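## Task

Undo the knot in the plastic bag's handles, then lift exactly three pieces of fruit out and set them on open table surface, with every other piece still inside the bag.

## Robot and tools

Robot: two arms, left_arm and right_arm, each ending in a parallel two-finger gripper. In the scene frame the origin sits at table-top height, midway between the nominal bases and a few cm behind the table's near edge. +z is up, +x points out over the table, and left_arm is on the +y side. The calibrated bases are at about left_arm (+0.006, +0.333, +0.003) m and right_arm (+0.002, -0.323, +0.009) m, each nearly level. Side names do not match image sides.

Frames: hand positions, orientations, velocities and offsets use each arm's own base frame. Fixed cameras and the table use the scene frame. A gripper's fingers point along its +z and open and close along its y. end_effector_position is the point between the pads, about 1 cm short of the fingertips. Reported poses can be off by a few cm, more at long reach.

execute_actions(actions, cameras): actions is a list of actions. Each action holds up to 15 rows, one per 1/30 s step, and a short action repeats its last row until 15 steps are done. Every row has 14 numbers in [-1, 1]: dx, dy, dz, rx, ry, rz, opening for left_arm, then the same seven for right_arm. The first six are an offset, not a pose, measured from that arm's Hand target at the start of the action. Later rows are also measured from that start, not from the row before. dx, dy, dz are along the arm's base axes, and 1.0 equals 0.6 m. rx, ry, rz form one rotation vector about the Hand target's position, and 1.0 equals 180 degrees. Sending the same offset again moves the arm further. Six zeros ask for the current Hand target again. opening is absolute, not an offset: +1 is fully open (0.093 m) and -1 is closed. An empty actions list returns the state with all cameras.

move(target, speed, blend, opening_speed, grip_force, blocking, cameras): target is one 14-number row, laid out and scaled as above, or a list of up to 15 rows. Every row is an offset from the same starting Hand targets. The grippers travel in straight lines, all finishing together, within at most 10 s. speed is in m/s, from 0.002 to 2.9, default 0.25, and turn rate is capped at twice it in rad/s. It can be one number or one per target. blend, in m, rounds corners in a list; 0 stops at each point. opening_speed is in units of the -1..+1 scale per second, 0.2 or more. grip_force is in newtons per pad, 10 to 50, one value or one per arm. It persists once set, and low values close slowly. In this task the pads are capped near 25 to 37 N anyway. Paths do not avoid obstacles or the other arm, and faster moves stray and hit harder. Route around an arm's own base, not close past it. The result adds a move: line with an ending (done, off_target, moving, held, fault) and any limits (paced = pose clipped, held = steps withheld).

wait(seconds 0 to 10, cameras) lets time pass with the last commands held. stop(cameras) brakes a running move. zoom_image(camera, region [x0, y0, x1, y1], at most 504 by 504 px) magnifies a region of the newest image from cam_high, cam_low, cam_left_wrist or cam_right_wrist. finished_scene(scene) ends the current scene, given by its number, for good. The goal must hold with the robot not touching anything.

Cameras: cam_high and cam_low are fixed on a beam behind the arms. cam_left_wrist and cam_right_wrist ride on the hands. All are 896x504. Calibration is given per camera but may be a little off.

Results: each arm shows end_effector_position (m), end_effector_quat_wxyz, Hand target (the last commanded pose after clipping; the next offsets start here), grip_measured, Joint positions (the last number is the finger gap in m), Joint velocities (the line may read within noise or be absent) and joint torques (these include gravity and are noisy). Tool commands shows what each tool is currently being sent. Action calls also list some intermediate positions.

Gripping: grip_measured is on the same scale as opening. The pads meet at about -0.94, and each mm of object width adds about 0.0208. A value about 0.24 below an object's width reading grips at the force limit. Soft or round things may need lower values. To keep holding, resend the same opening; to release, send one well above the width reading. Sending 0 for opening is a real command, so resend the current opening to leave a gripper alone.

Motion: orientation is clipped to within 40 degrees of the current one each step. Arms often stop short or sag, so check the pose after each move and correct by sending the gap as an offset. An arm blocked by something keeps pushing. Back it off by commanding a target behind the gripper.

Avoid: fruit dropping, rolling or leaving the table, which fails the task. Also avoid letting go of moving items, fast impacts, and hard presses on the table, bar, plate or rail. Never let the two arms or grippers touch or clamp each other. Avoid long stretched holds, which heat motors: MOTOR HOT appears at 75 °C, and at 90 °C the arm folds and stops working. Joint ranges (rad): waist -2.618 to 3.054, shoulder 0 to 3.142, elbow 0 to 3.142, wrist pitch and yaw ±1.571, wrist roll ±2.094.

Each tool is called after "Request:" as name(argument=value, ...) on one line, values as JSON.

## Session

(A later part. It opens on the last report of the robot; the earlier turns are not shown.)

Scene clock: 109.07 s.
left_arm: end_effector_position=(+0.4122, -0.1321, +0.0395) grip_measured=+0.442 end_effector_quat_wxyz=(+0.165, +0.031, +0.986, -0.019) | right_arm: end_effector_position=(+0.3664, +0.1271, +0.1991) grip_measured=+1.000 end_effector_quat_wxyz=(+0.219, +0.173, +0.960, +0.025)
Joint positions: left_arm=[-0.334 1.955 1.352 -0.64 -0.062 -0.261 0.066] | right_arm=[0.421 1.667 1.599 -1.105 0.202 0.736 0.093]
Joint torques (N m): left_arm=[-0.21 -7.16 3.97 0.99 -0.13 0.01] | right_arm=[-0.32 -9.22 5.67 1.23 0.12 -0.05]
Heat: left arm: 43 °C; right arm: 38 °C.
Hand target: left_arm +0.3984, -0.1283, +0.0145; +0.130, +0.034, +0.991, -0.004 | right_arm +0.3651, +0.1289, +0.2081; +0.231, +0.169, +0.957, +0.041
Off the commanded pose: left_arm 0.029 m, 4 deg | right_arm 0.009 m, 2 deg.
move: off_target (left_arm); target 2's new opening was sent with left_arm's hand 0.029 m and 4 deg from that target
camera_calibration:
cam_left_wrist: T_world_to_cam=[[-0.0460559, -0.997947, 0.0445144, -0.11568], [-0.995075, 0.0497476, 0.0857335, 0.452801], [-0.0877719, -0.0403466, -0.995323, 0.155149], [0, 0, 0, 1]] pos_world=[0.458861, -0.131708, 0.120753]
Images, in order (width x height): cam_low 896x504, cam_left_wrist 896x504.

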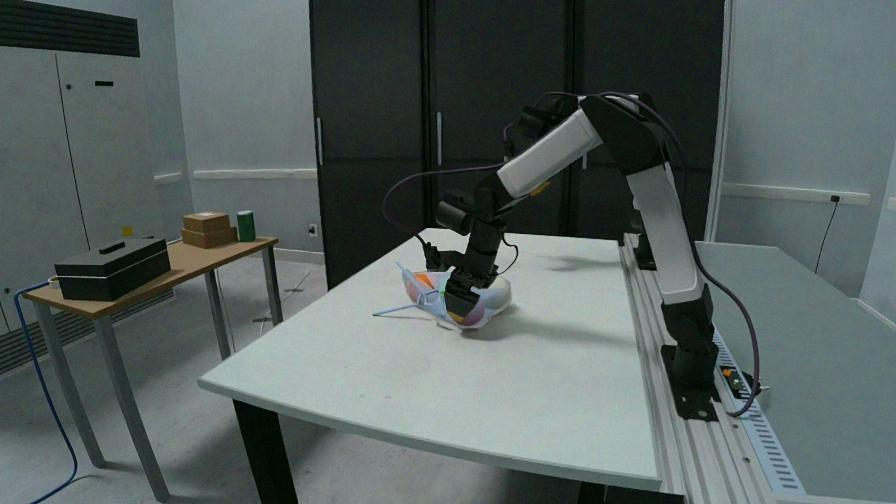

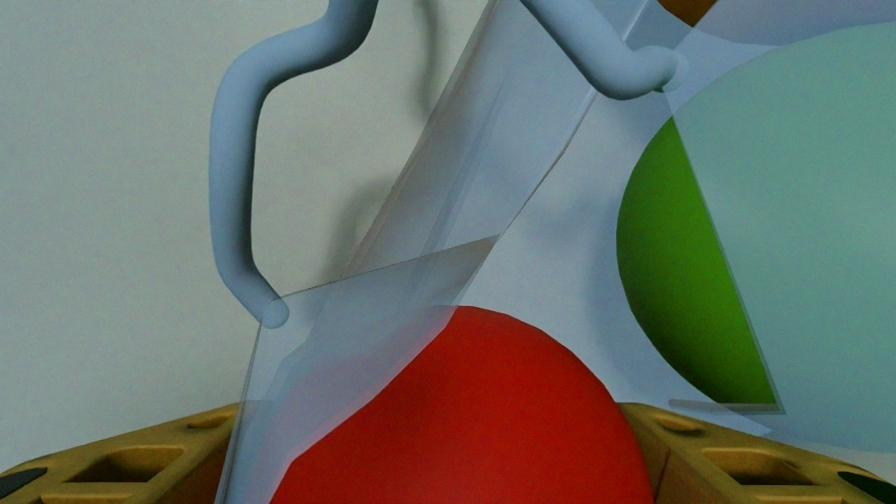

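Request:
move(target=[[-0.03,-0.33,0.03, 0,0,0, -0.1, 0,-0.1,0,0,0,0, 1],[-0.03,-0.33,0.03, 0,0,0, 1, 0,-0.1,0,0,0,0, 1],[-0.03,-0.28,0.25, 0,0,0, 1, 0,-0.1,0,0,0,0, 1]], cameras=["all"], speed=0.1)

Request:
zoom_image(camera="cam_high", region=[420, 160, 620, 320])

Scene clock: 116.60 s.
left_arm: end_effector_position=(+0.3806, -0.2965, +0.1573) grip_measured=+1.000 end_effector_quat_wxyz=(+0.128, +0.029, +0.991, +0.000) | right_arm: end_effector_position=(+0.3663, +0.0668, +0.2000) grip_measured=+1.000 end_effector_quat_wxyz=(+0.217, +0.174, +0.960, +0.028)
Joint positions: left_arm=[-0.718 2.298 2.389 -1.462 -0.163 -0.644 0.093] | right_arm=[0.235 1.585 1.513 -1.074 0.121 0.567 0.093]
Joint torques (N m): left_arm=[0.36 -12.57 8.1 0.68 -0.08 0.14] | right_arm=[-0.34 -8.47 5.68 1.27 0.04 -0.05]
Heat: left arm: 42 °C; right arm: 37 °C.
Hand target: left_arm +0.3805, -0.2963, +0.1644; +0.130, +0.034, +0.991, -0.004 | right_arm +0.3650, +0.0688, +0.2080; +0.230, +0.169, +0.957, +0.041
Off the commanded pose: left_arm 0.007 m, 1 deg | right_arm 0.008 m, 2 deg.
move: done
camera_calibration:
cam_left_wrist: T_world_to_cam=[[-0.0352784, -0.999341, 0.00854702, -0.28532], [-0.986493, 0.0361912, 0.159758, 0.40045], [-0.159962, -0.00279557, -0.987119, 0.300352], [0, 0, 0, 1]] pos_world=[0.43302, -0.298785, 0.234947]
cam_right_wrist: T_world_to_cam=[[-0.318484, -0.943195, -0.0946105, 0.194233], [-0.947904, 0.317594, 0.0247253, 0.360646], [0.006727, 0.0975563, -0.995207, 0.279556], [0, 0, 0, 1]] pos_world=[0.401837, 0.0413884, 0.287676]

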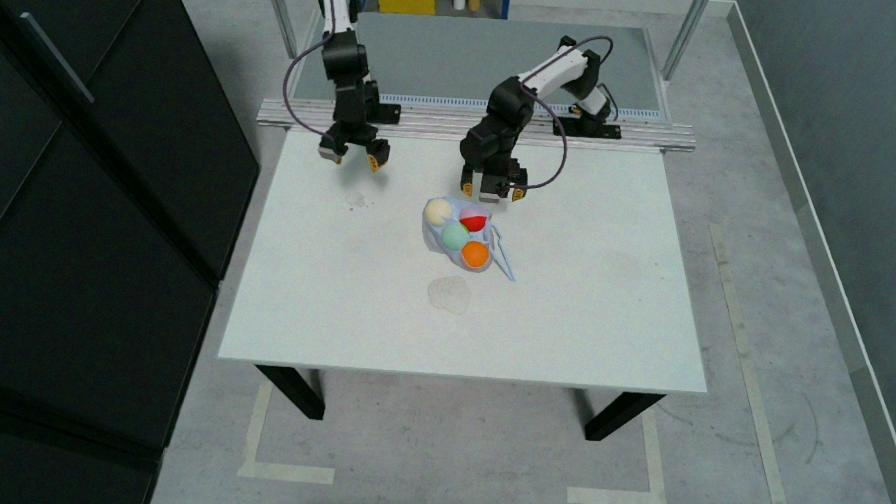

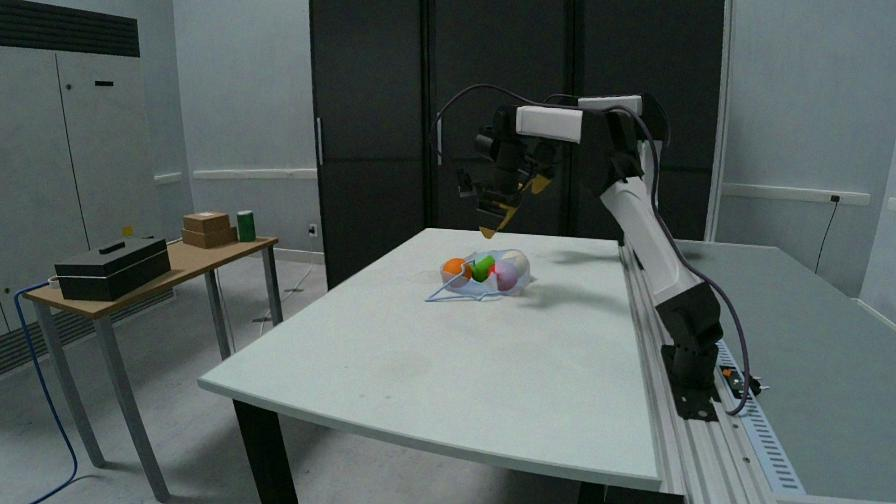

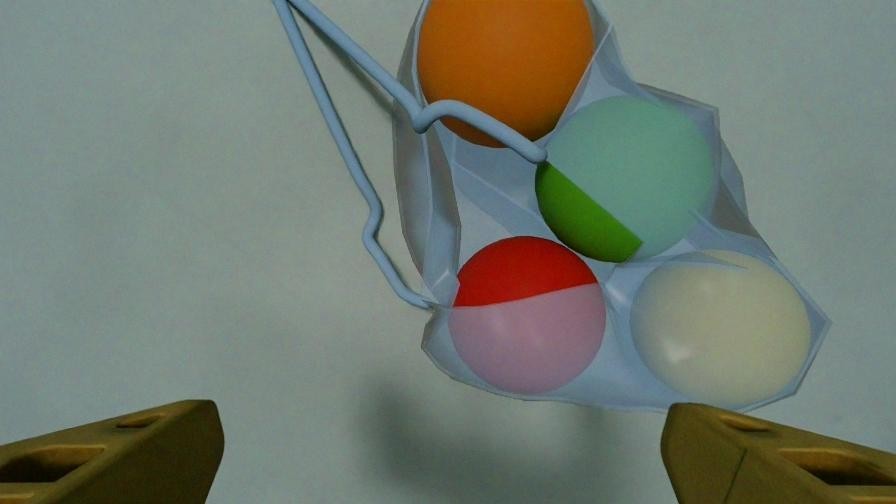

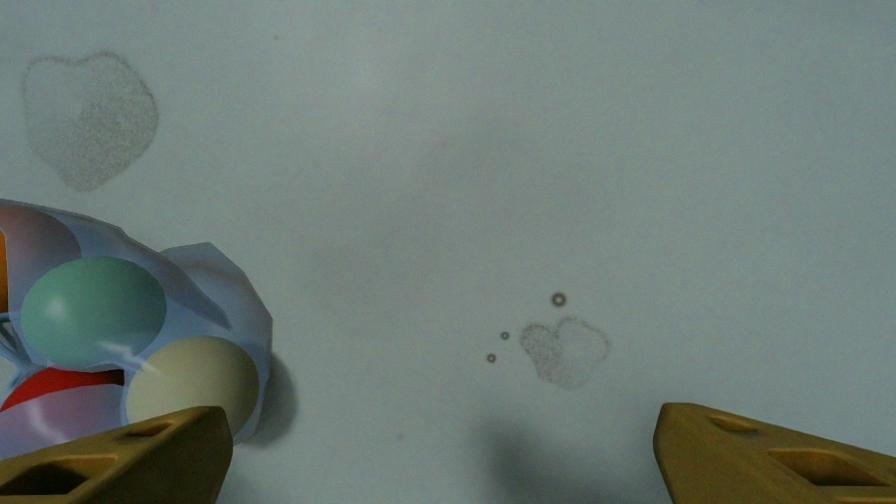

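Scaled by 2.520 from the camera's 896x504 image, which has a finer 1280x720 frame.

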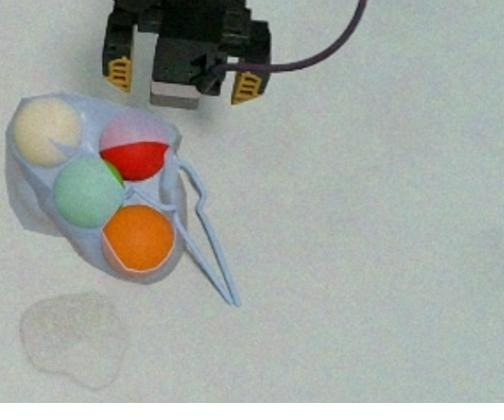

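Request:
move(target=[0.1,0.0,0.0, 0,0,0, 1, 0,0,0,0,0,0, 1], cameras=["cam_left_wrist"])

Request:
zoom_image(camera="cam_low", region=[400, 220, 560, 330])

Scene clock: 118.87 s.
left_arm: end_effector_position=(+0.4445, -0.2905, +0.1699) grip_measured=+1.000 end_effector_quat_wxyz=(+0.181, +0.025, +0.983, -0.028) | right_arm: end_effector_position=(+0.3663, +0.0668, +0.2000) grip_measured=+1.000 end_effector_quat_wxyz=(+0.217, +0.174, +0.960, +0.028)
Joint positions: left_arm=[-0.628 2.532 2.844 -1.547 -0.157 -0.552 0.093] | right_arm=[0.235 1.585 1.513 -1.074 0.121 0.567 0.093]
Joint torques (N m): left_arm=[-0.47 -11.88 7.57 0.94 0.05 0.14] | right_arm=[-0.29 -8.5 5.65 1.27 0.04 -0.03]
Heat: left arm: 42 °C; right arm: 37 °C.
Hand target: left_arm +0.4405, -0.2962, +0.1643; +0.130, +0.034, +0.991, -0.004 | right_arm +0.3650, +0.0688, +0.2080; +0.230, +0.169, +0.957, +0.041
Off the commanded pose: left_arm 0.009 m, 7 deg | right_arm 0.008 m, 2 deg.
elbow stopped short (left arm): the move would have taken joint 3 (elbow) straighter than the controller allows.
move: off_target (left_arm)
camera_calibration:
cam_left_wrist: T_world_to_cam=[[-0.0384888, -0.997086, 0.0658681, -0.284821], [-0.997754, 0.041964, 0.0522158, 0.486266], [-0.0548277, -0.0637104, -0.996461, 0.260208], [0, 0, 0, 1]] pos_world=[0.488478, -0.287819, 0.252657]
Images, in order (width x height): cam_left_wrist 896x504.

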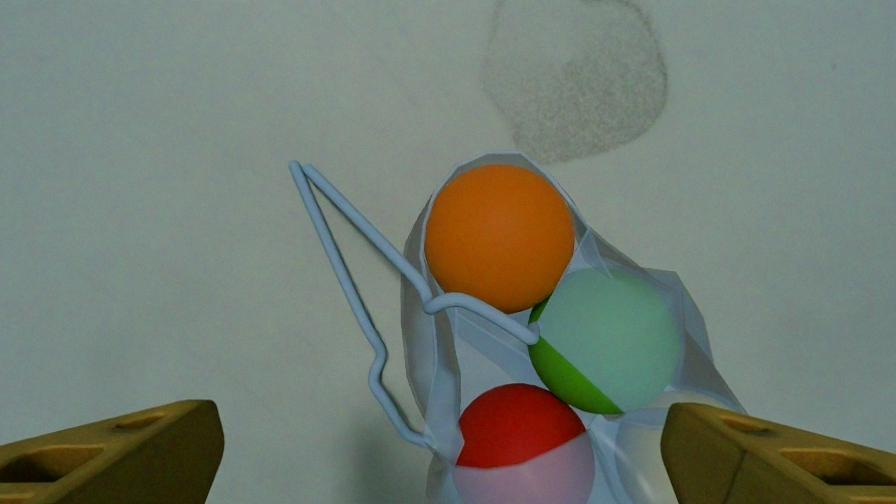

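This scene's latest camera images include none from cam_low. They are from: cam_left_wrist. cam_low's image comes with the result of a call that names it in "cameras".

Request:
move(target=[0.0275,-0.03,-0.145, -0.028,-0.08,-0.166, 0.62, 0,0,0,0,0,0, 1], cameras=["cam_left_wrist","cam_low"], speed=0.15)

Request:
zoom_image(camera="cam_low", region=[400, 220, 560, 330])

Scene clock: 124.60 s.
left_arm: end_effector_position=(+0.4573, -0.3117, +0.0600) grip_measured=+0.622 end_effector_quat_wxyz=(+0.231, +0.276, +0.931, -0.064) | right_arm: end_effector_position=(+0.3663, +0.0668, +0.2000) grip_measured=+1.000 end_effector_quat_wxyz=(+0.217, +0.174, +0.960, +0.028)
Joint positions: left_arm=[-0.605 2.279 1.882 -0.691 -0.021 -0.022 0.075] | right_arm=[0.235 1.585 1.513 -1.074 0.121 0.567 0.093]
Joint torques (N m): left_arm=[0.23 -16.2 5.46 1.52 0.18 0.13] | right_arm=[-0.23 -8.54 5.68 1.27 0.05 -0.02]
Heat: left arm: 45 °C; right arm: 36 °C.
Hand target: left_arm +0.4571, -0.3142, +0.0774; +0.247, +0.282, +0.924, -0.076 | right_arm +0.3650, +0.0688, +0.2080; +0.230, +0.169, +0.957, +0.041
Off the commanded pose: left_arm 0.018 m, 3 deg | right_arm 0.008 m, 2 deg.
move: off_target (left_arm)
camera_calibration:
cam_left_wrist: T_world_to_cam=[[-0.528843, -0.848627, 0.0125547, -0.024497], [-0.847276, 0.527023, -0.0661022, 0.595156], [0.0494795, -0.0455949, -0.997734, 0.107983], [0, 0, 0, 1]] pos_world=[0.485963, -0.329526, 0.147386]
Images, in order (width x height): cam_low 896x504, cam_left_wrist 896x504.

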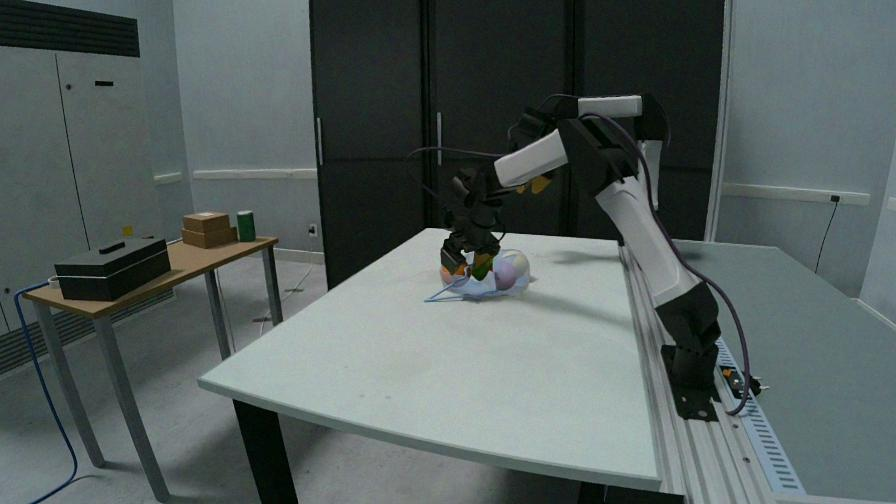

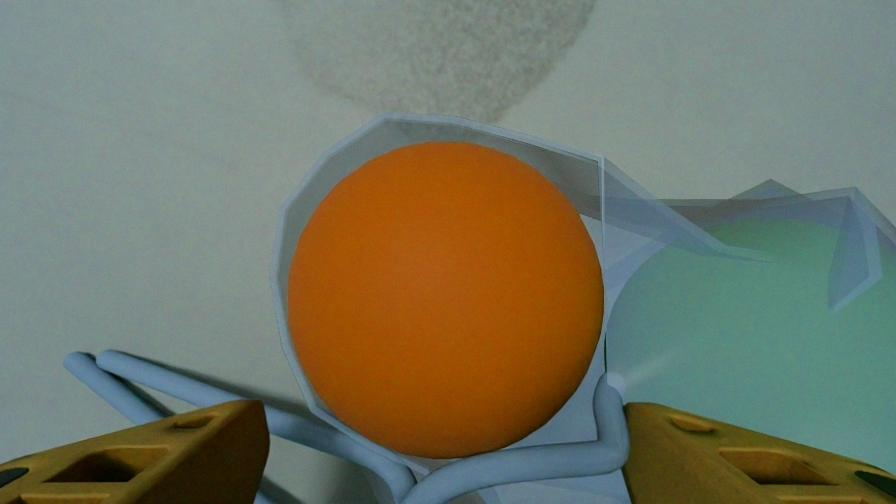

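Scaled by 3.150 from the camera's 896x504 image, which has a finer 1280x720 frame.

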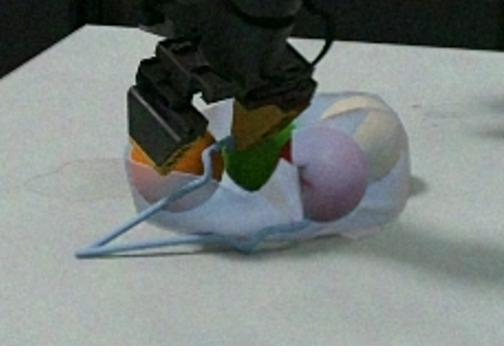

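Request:
move(target=[[-0.05,0.05,0.15, 0,0,0, 1, 0,0.1,0,0,0,0, 1],[-0.12,0.3,0.2, 0.028,0.08,0.166, 1, 0.147,0.343,-0.16,0.047,-0.161,0.577, -0.2]], cameras=["cam_left_wrist","cam_right_wrist","cam_high"], speed=0.25)

Request:
zoom_image(camera="cam_high", region=[400, 160, 560, 290])

Scene clock: 132.97 s.
left_arm: end_effector_position=(+0.3863, -0.1375, +0.1787) grip_measured=+1.000 end_effector_quat_wxyz=(+0.111, +0.042, +0.993, -0.002) | right_arm: end_effector_position=(+0.4531, +0.2692, +0.1171) grip_measured=-0.198 end_effector_quat_wxyz=(-0.306, +0.637, -0.645, -0.292)
Joint positions: left_arm=[-0.37 1.929 1.906 -1.336 -0.067 -0.277 0.093] | right_arm=[0.303 2.282 1.966 -0.884 -0.809 -1.095 0.036]
Joint torques (N m): left_arm=[0.43 -12.18 8.21 0.7 -0.15 -0.11] | right_arm=[0.4 -8.66 9.09 0.74 -0.49 -0.02]
Heat: left arm: 47 °C; right arm: 35 °C.
Hand target: left_arm +0.3850, -0.1342, +0.1974; +0.130, +0.034, +0.991, -0.004 | right_arm +0.4533, +0.2746, +0.1120; -0.300, +0.640, -0.641, -0.300
Off the commanded pose: left_arm 0.019 m, 2 deg | right_arm 0.007 m, 1 deg.
move: off_target (left_arm)
camera_calibration:
cam_left_wrist: T_world_to_cam=[[-0.0617033, -0.998042, 0.0102333, -0.116392], [-0.979157, 0.0625172, 0.193242, 0.391672], [-0.193504, 0.00190369, -0.981098, 0.335277], [0, 0, 0, 1]] pos_world=[0.441204, -0.141288, 0.254443]
cam_right_wrist: T_world_to_cam=[[0.998534, -0.0291996, 0.0455733, -0.454275], [-0.00788353, -0.91148, -0.411269, 0.336663], [0.053548, 0.410307, -0.910374, 0.0614286], [0, 0, 0, 1]] pos_world=[0.452973, 0.268392, 0.215085]
Images, in order (width x height): cam_high 896x504, cam_left_wrist 896x504, cam_right_wrist 896x504.

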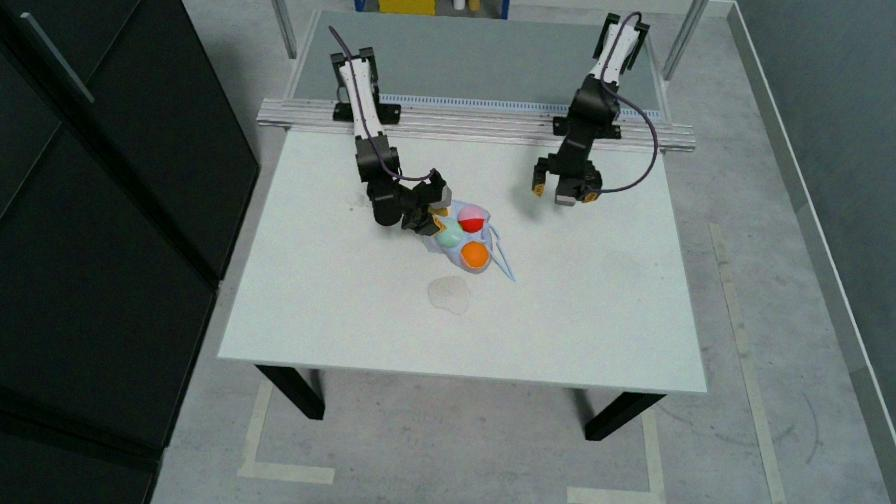

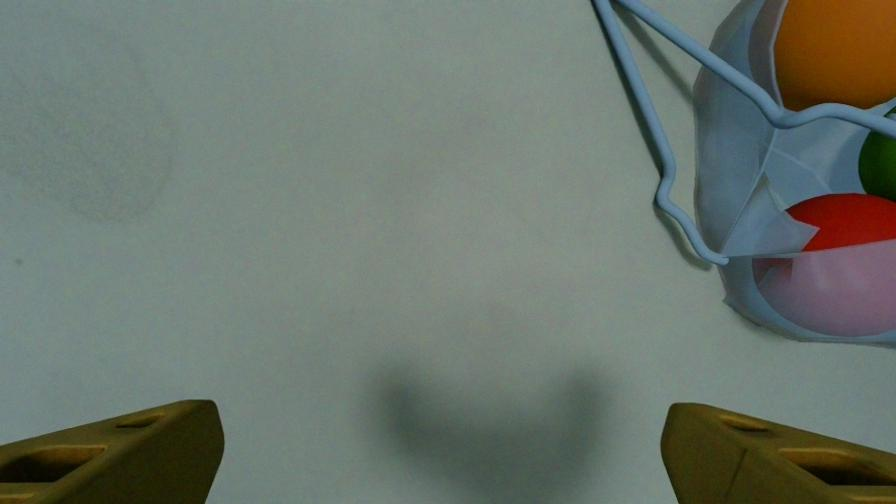

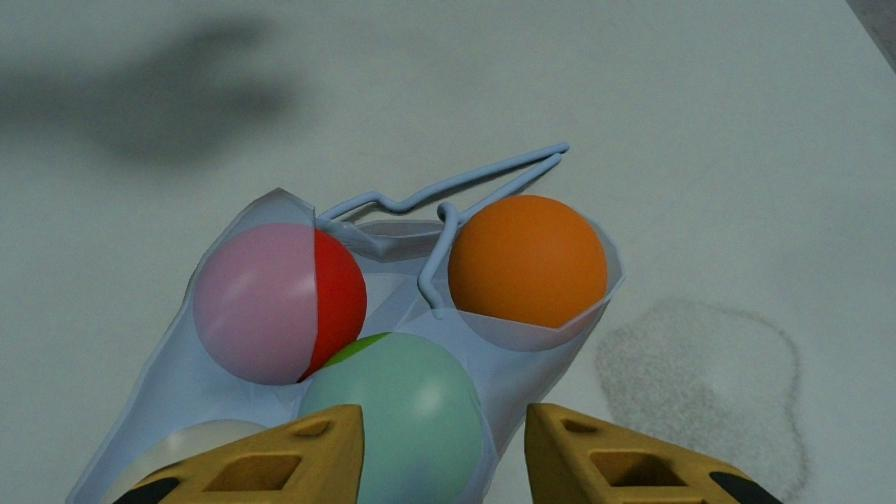

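Scaled by 3.150 from the camera's 896x504 image, which has a finer 1280x720 frame.

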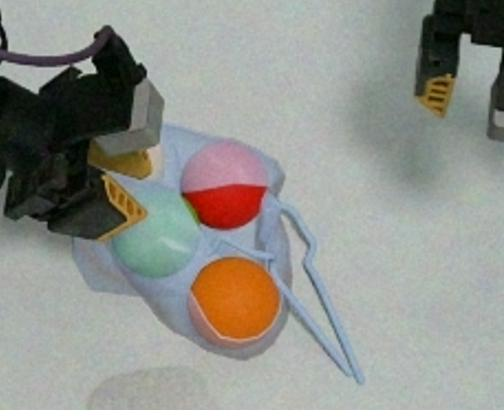

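Request:
move(target=[0,0,0,0,0,0,1, -0.01,0.1,-0.125,0,0,0, -0.42], cameras=["cam_right_wrist"], speed=0.1)

Scene clock: 135.23 s.
left_arm: end_effector_position=(+0.3863, -0.1375, +0.1787) grip_measured=+1.000 end_effector_quat_wxyz=(+0.111, +0.042, +0.993, -0.002) | right_arm: end_effector_position=(+0.4491, +0.3348, +0.0632) grip_measured=-0.419 end_effector_quat_wxyz=(-0.320, +0.642, -0.627, -0.302)
Joint positions: left_arm=[-0.37 1.929 1.906 -1.336 -0.067 -0.277 0.093] | right_arm=[0.424 2.378 1.878 -0.566 -0.797 -0.954 0.025]
Joint torques (N m): left_arm=[0.43 -12.22 8.25 0.7 -0.15 -0.11] | right_arm=[0.24 -8.57 5.53 1.18 -0.11 0.12]
Heat: left arm: 47 °C; right arm: 35 °C.
Hand target: left_arm +0.3850, -0.1342, +0.1974; +0.130, +0.034, +0.991, -0.004 | right_arm +0.4472, +0.3347, +0.0371; -0.301, +0.640, -0.641, -0.300
Off the commanded pose: left_arm 0.019 m, 2 deg | right_arm 0.026 m, 3 deg.
move: off_target (left_arm, right_arm)
camera_calibration:
cam_right_wrist: T_world_to_cam=[[0.997945, -0.00424343, 0.0639295, -0.455207], [0.0248131, -0.894341, -0.446698, 0.356057], [0.0590703, 0.447366, -0.892398, -0.0304355], [0, 0, 0, 1]] pos_world=[0.447235, 0.330121, 0.160991]
Images, in order (width x height): cam_right_wrist 896x504.

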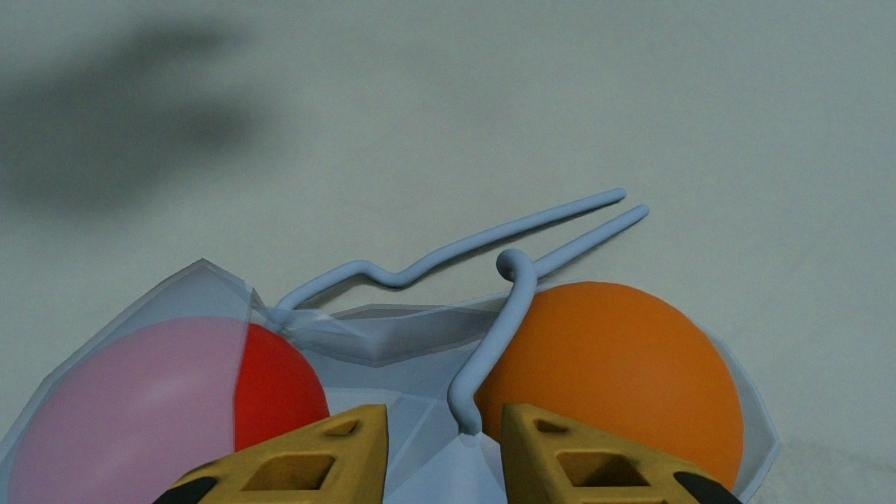

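Request:
move(target=[[0,0,0,0,0,0,1, 0.004,0.02,-0.005,0,0,0, -0.42],[0,0,0,0,0,0,1, 0.004,0.02,-0.005,0,0,0, -1],[0,0,0,0,0,0,1, 0.0,-0.04,0.09,0,0,0, -1]], cameras=["all"], speed=0.1)

Scene clock: 138.53 s.
left_arm: end_effector_position=(+0.3863, -0.1375, +0.1787) grip_measured=+1.000 end_effector_quat_wxyz=(+0.111, +0.042, +0.993, -0.002) | right_arm: end_effector_position=(+0.4440, +0.3102, +0.0648) grip_measured=-0.985 end_effector_quat_wxyz=(-0.284, +0.631, -0.649, -0.316)
Joint positions: left_arm=[-0.37 1.929 1.906 -1.336 -0.067 -0.277 0.093] | right_arm=[0.382 2.376 1.914 -0.724 -0.811 -0.994 0]
Joint torques (N m): left_arm=[0.44 -12.21 8.24 0.72 -0.14 -0.11] | right_arm=[0.05 -15.28 8.42 0.68 -0.19 -0.06]
Heat: left arm: 46 °C; right arm: 36 °C.
Hand target: left_arm +0.3850, -0.1342, +0.1974; +0.130, +0.034, +0.991, -0.004 | right_arm +0.4472, +0.3107, +0.0910; -0.300, +0.640, -0.641, -0.300
Off the commanded pose: left_arm 0.019 m, 2 deg | right_arm 0.027 m, 3 deg.
move: off_target (left_arm, right_arm); target 2's new opening was sent with right_arm's hand 0.025 m and 3 deg from that target
camera_calibration:
cam_left_wrist: T_world_to_cam=[[-0.0617033, -0.998042, 0.0102333, -0.116392], [-0.979157, 0.0625172, 0.193242, 0.391672], [-0.193504, 0.00190369, -0.981098, 0.335277], [0, 0, 0, 1]] pos_world=[0.441204, -0.141288, 0.254443]
cam_right_wrist: T_world_to_cam=[[0.999709, -0.0140324, -0.0196145, -0.442628], [-0.0209165, -0.909345, -0.415516, 0.357772], [-0.0120057, 0.415806, -0.909374, 0.0248235], [0, 0, 0, 1]] pos_world=[0.450281, 0.308805, 0.162552]

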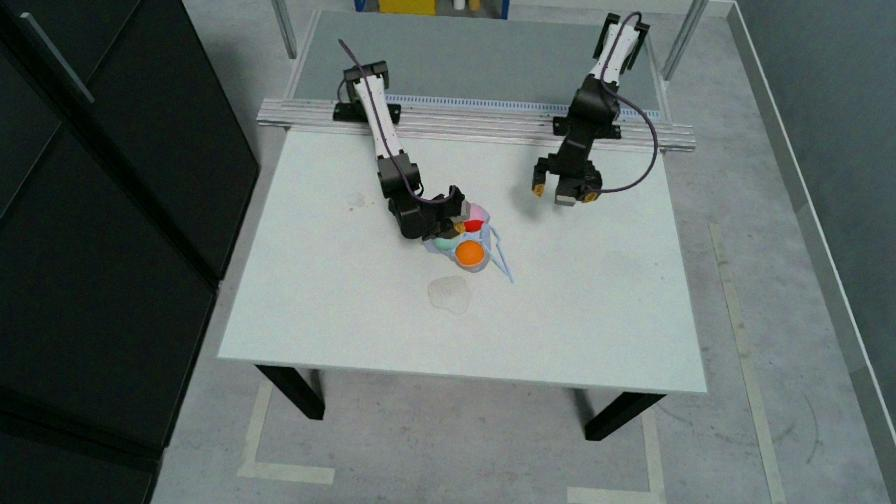

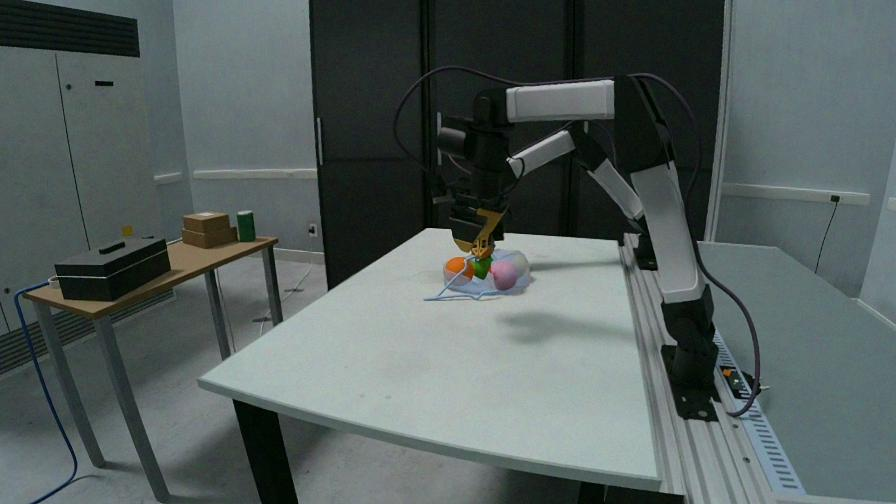

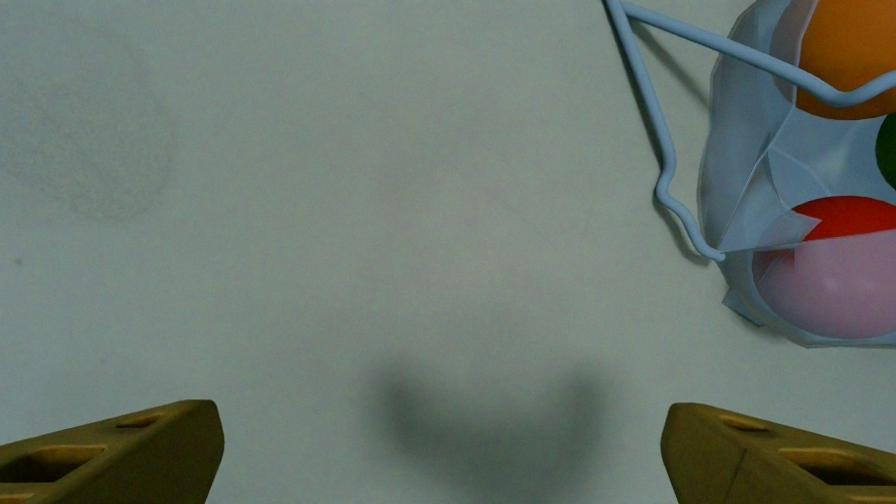

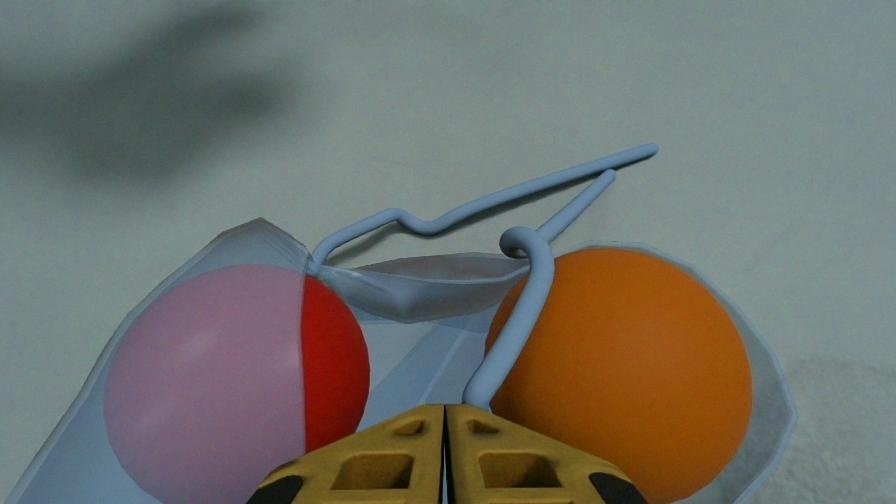

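Request:
move(target=[0,0,0,0,0,0,1, 0.0,-0.08,0.06,0,0,0, -1], cameras=["cam_low","cam_high","cam_right_wrist"], speed=0.08)

Request:
zoom_image(camera="cam_low", region=[410, 210, 560, 320])

Scene clock: 140.50 s.
left_arm: end_effector_position=(+0.3863, -0.1375, +0.1787) grip_measured=+1.000 end_effector_quat_wxyz=(+0.111, +0.042, +0.993, -0.002) | right_arm: end_effector_position=(+0.4462, +0.2584, +0.0949) grip_measured=-0.985 end_effector_quat_wxyz=(-0.275, +0.630, -0.658, -0.308)
Joint positions: left_arm=[-0.37 1.929 1.906 -1.336 -0.067 -0.277 0.093] | right_arm=[0.285 2.317 1.957 -0.937 -0.816 -1.124 0]
Joint torques (N m): left_arm=[0.46 -12.26 8.24 0.71 -0.14 -0.11] | right_arm=[0.13 -15.01 8.79 0.59 -0.51 -0.03]
Heat: left arm: 46 °C; right arm: 37 °C.
Hand target: left_arm +0.3850, -0.1342, +0.1974; +0.130, +0.034, +0.991, -0.004 | right_arm +0.4471, +0.2627, +0.1269; -0.300, +0.640, -0.641, -0.300
Off the commanded pose: left_arm 0.019 m, 2 deg | right_arm 0.032 m, 4 deg.
move: off_target (left_arm, right_arm)
camera_calibration:
cam_right_wrist: T_world_to_cam=[[0.99933, -0.0256185, -0.026132, -0.441201], [-0.0337848, -0.920287, -0.389782, 0.329463], [-0.0140633, 0.390403, -0.920536, 0.082307], [0, 0, 0, 1]] pos_world=[0.453194, 0.259765, 0.192656]
Images, in order (width x height): cam_high 896x504, cam_low 896x504, cam_right_wrist 896x504.

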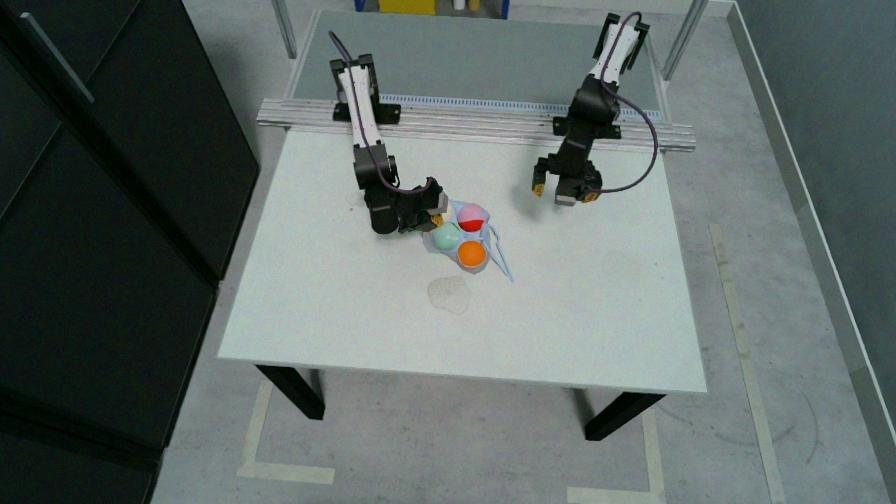

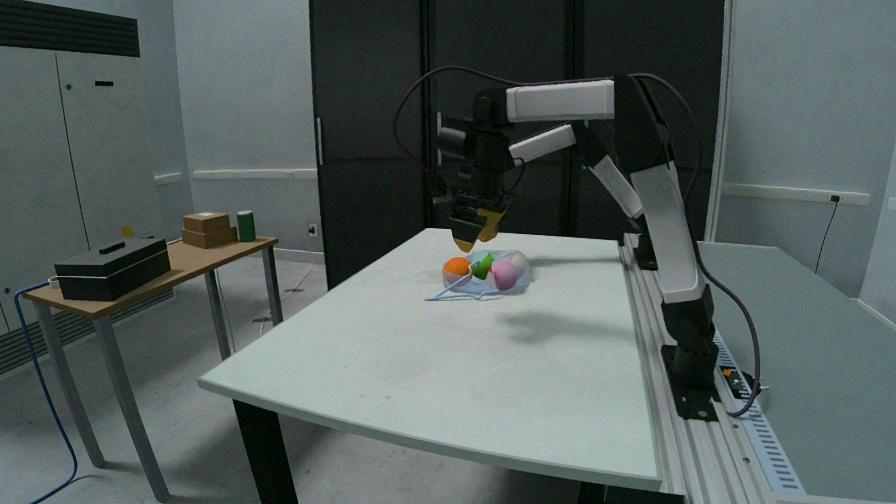

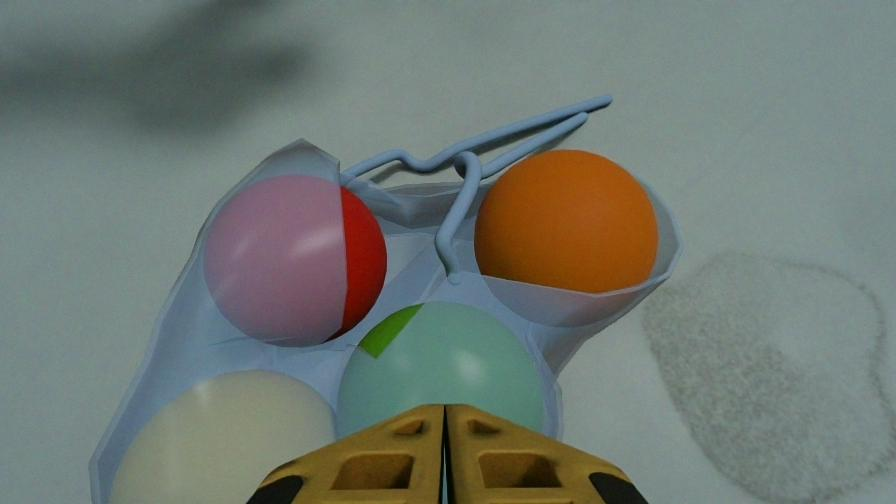

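Scaled by 3.360 from the camera's 896x504 image, which has a finer 1280x720 frame.

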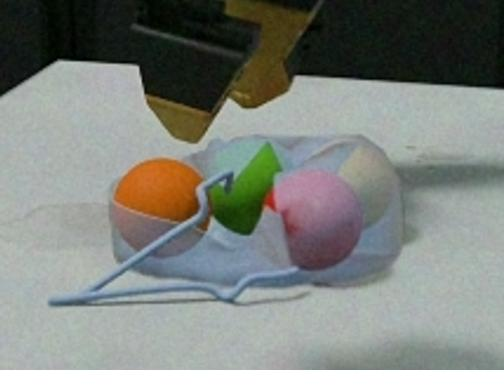

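Request:
move(target=[[0,0,0,0,0,0,1, -0.02,-0.15,0.1,0,0,0, -1],[0.108,-0.2,-0.13,-0.159,-0.147,-0.462,-0.2, -0.15,-0.38,0.15,0,0,0, 1]], cameras=["cam_left_wrist","cam_low"], speed=0.25)

Request:
zoom_image(camera="cam_low", region=[410, 210, 560, 320])

Scene clock: 148.10 s.
left_arm: end_effector_position=(+0.4482, -0.2536, +0.1243) grip_measured=-0.198 end_effector_quat_wxyz=(+0.305, +0.639, +0.641, -0.294) | right_arm: end_effector_position=(+0.3657, +0.0329, +0.2063) grip_measured=+1.000 end_effector_quat_wxyz=(-0.335, +0.614, -0.668, -0.255)
Joint positions: left_arm=[-0.272 2.254 1.95 -0.934 0.826 1.149 0.036] | right_arm=[-0.267 1.93 1.801 -1.548 -0.865 -1.803 0.093]
Joint torques (N m): left_arm=[0.42 -10.39 8.7 0.79 0.73 0.14] | right_arm=[-0.08 -11.17 4.79 -0.08 -0.36 -0.03]
Heat: left arm: 45 °C; right arm: 39 °C.
Hand target: left_arm +0.4499, -0.2542, +0.1194; +0.301, +0.640, +0.640, -0.302 | right_arm +0.3572, +0.0346, +0.2169; -0.300, +0.640, -0.641, -0.300
Off the commanded pose: left_arm 0.005 m, 1 deg | right_arm 0.014 m, 8 deg.
joint sent to its limit (right arm) — joint 4 (wrist pitch), lower limit. The joint targets are off in orientation, not in position.
move: off_target (right_arm); target 2's new opening was sent with right_arm's hand 0.014 m and 8 deg from that target
camera_calibration:
cam_left_wrist: T_world_to_cam=[[-0.999763, -0.0175415, 0.0128559, 0.44091], [-0.0214197, 0.896547, -0.442431, 0.331327], [-0.00376504, -0.442602, -0.896711, 0.0858637], [0, 0, 0, 1]] pos_world=[0.448226, -0.251313, 0.217916]
Images, in order (width x height): cam_low 896x504, cam_left_wrist 896x504.

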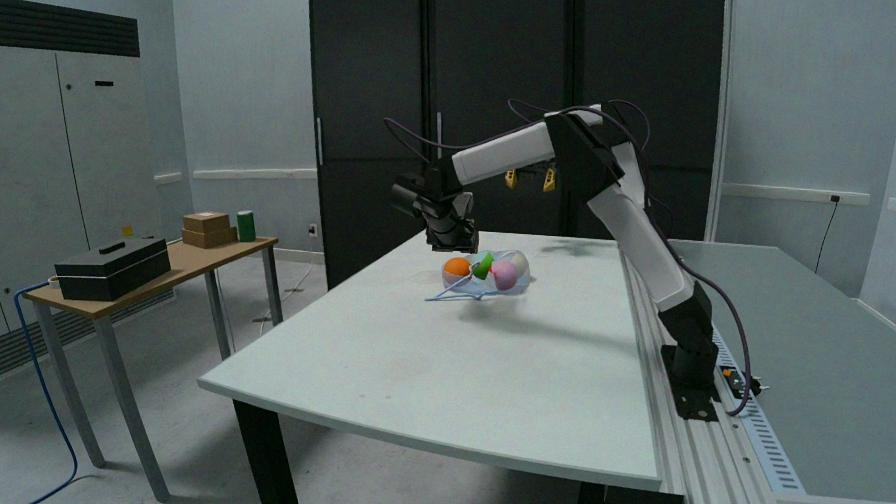

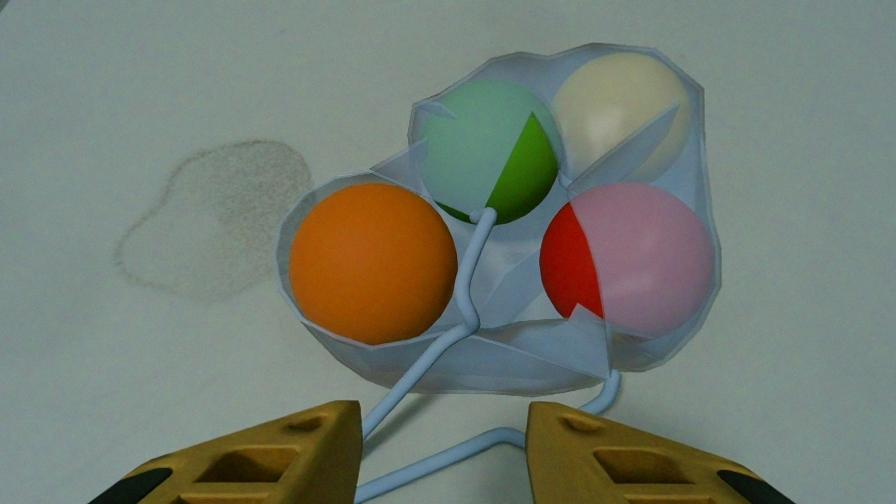

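Scaled by 3.360 from the camera's 896x504 image, which has a finer 1280x720 frame.

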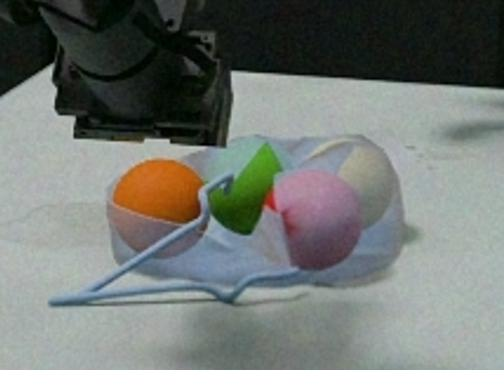

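Request:
move(target=[[-0.017,-0.13,-0.145,0,0,0,-0.33, 0,0,0,0,0,0, 1],[-0.017,-0.13,-0.145,0,0,0,-1, 0,0,0,0,0,0, 1]], cameras=["cam_left_wrist","cam_low"], speed=0.12)

Request:
zoom_image(camera="cam_low", region=[410, 210, 560, 320])

Scene clock: 151.40 s.
left_arm: end_effector_position=(+0.4434, -0.3302, +0.0498) grip_measured=-0.934 end_effector_quat_wxyz=(+0.315, +0.642, +0.631, -0.300) | right_arm: end_effector_position=(+0.3657, +0.0329, +0.2063) grip_measured=+1.000 end_effector_quat_wxyz=(-0.335, +0.614, -0.668, -0.255)
Joint positions: left_arm=[-0.422 2.37 1.816 -0.527 0.79 0.959 0] | right_arm=[-0.267 1.93 1.801 -1.548 -0.865 -1.803 0.093]
Joint torques (N m): left_arm=[-0.55 -11.38 5.42 1.4 0.4 -0.11] | right_arm=[-0.05 -11.19 4.85 -0.07 -0.35 -0.01]
Heat: left arm: 45 °C; right arm: 40 °C.
Hand target: left_arm +0.4396, -0.3323, +0.0325; +0.301, +0.640, +0.639, -0.302 | right_arm +0.3572, +0.0346, +0.2169; -0.300, +0.640, -0.641, -0.300
Off the commanded pose: left_arm 0.018 m, 2 deg | right_arm 0.014 m, 8 deg.
joint sent to its limit (right arm) — joint 4 (wrist pitch), lower limit. The joint targets are off in orientation, not in position.
move: off_target (left_arm, right_arm); target 2's new opening was sent with left_arm's hand 0.018 m and 2 deg from that target
camera_calibration:
cam_left_wrist: T_world_to_cam=[[-0.999997, -0.00197658, 0.00119762, 0.441607], [-0.00230666, 0.885695, -0.464261, 0.356012], [-0.000143079, -0.464263, -0.885697, -0.0240783], [0, 0, 0, 1]] pos_world=[0.442424, -0.325624, 0.143428]
Images, in order (width x height): cam_low 896x504, cam_left_wrist 896x504.

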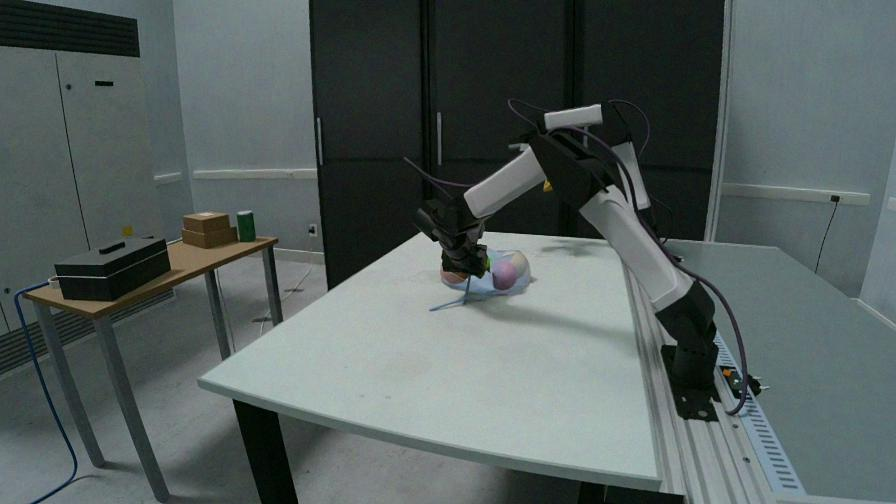

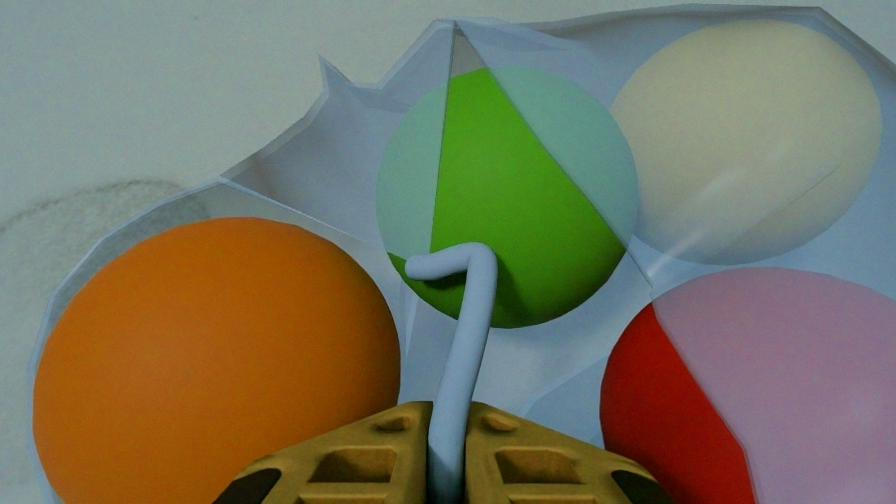

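Scaled by 3.360 from the camera's 896x504 image, which has a finer 1280x720 frame.

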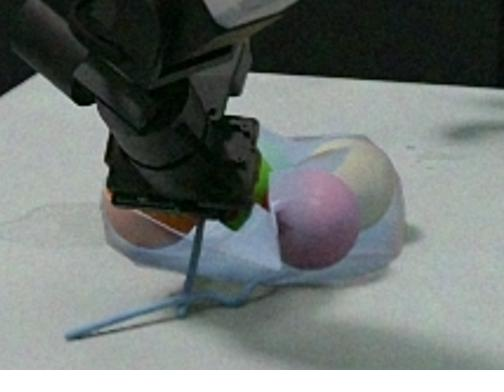

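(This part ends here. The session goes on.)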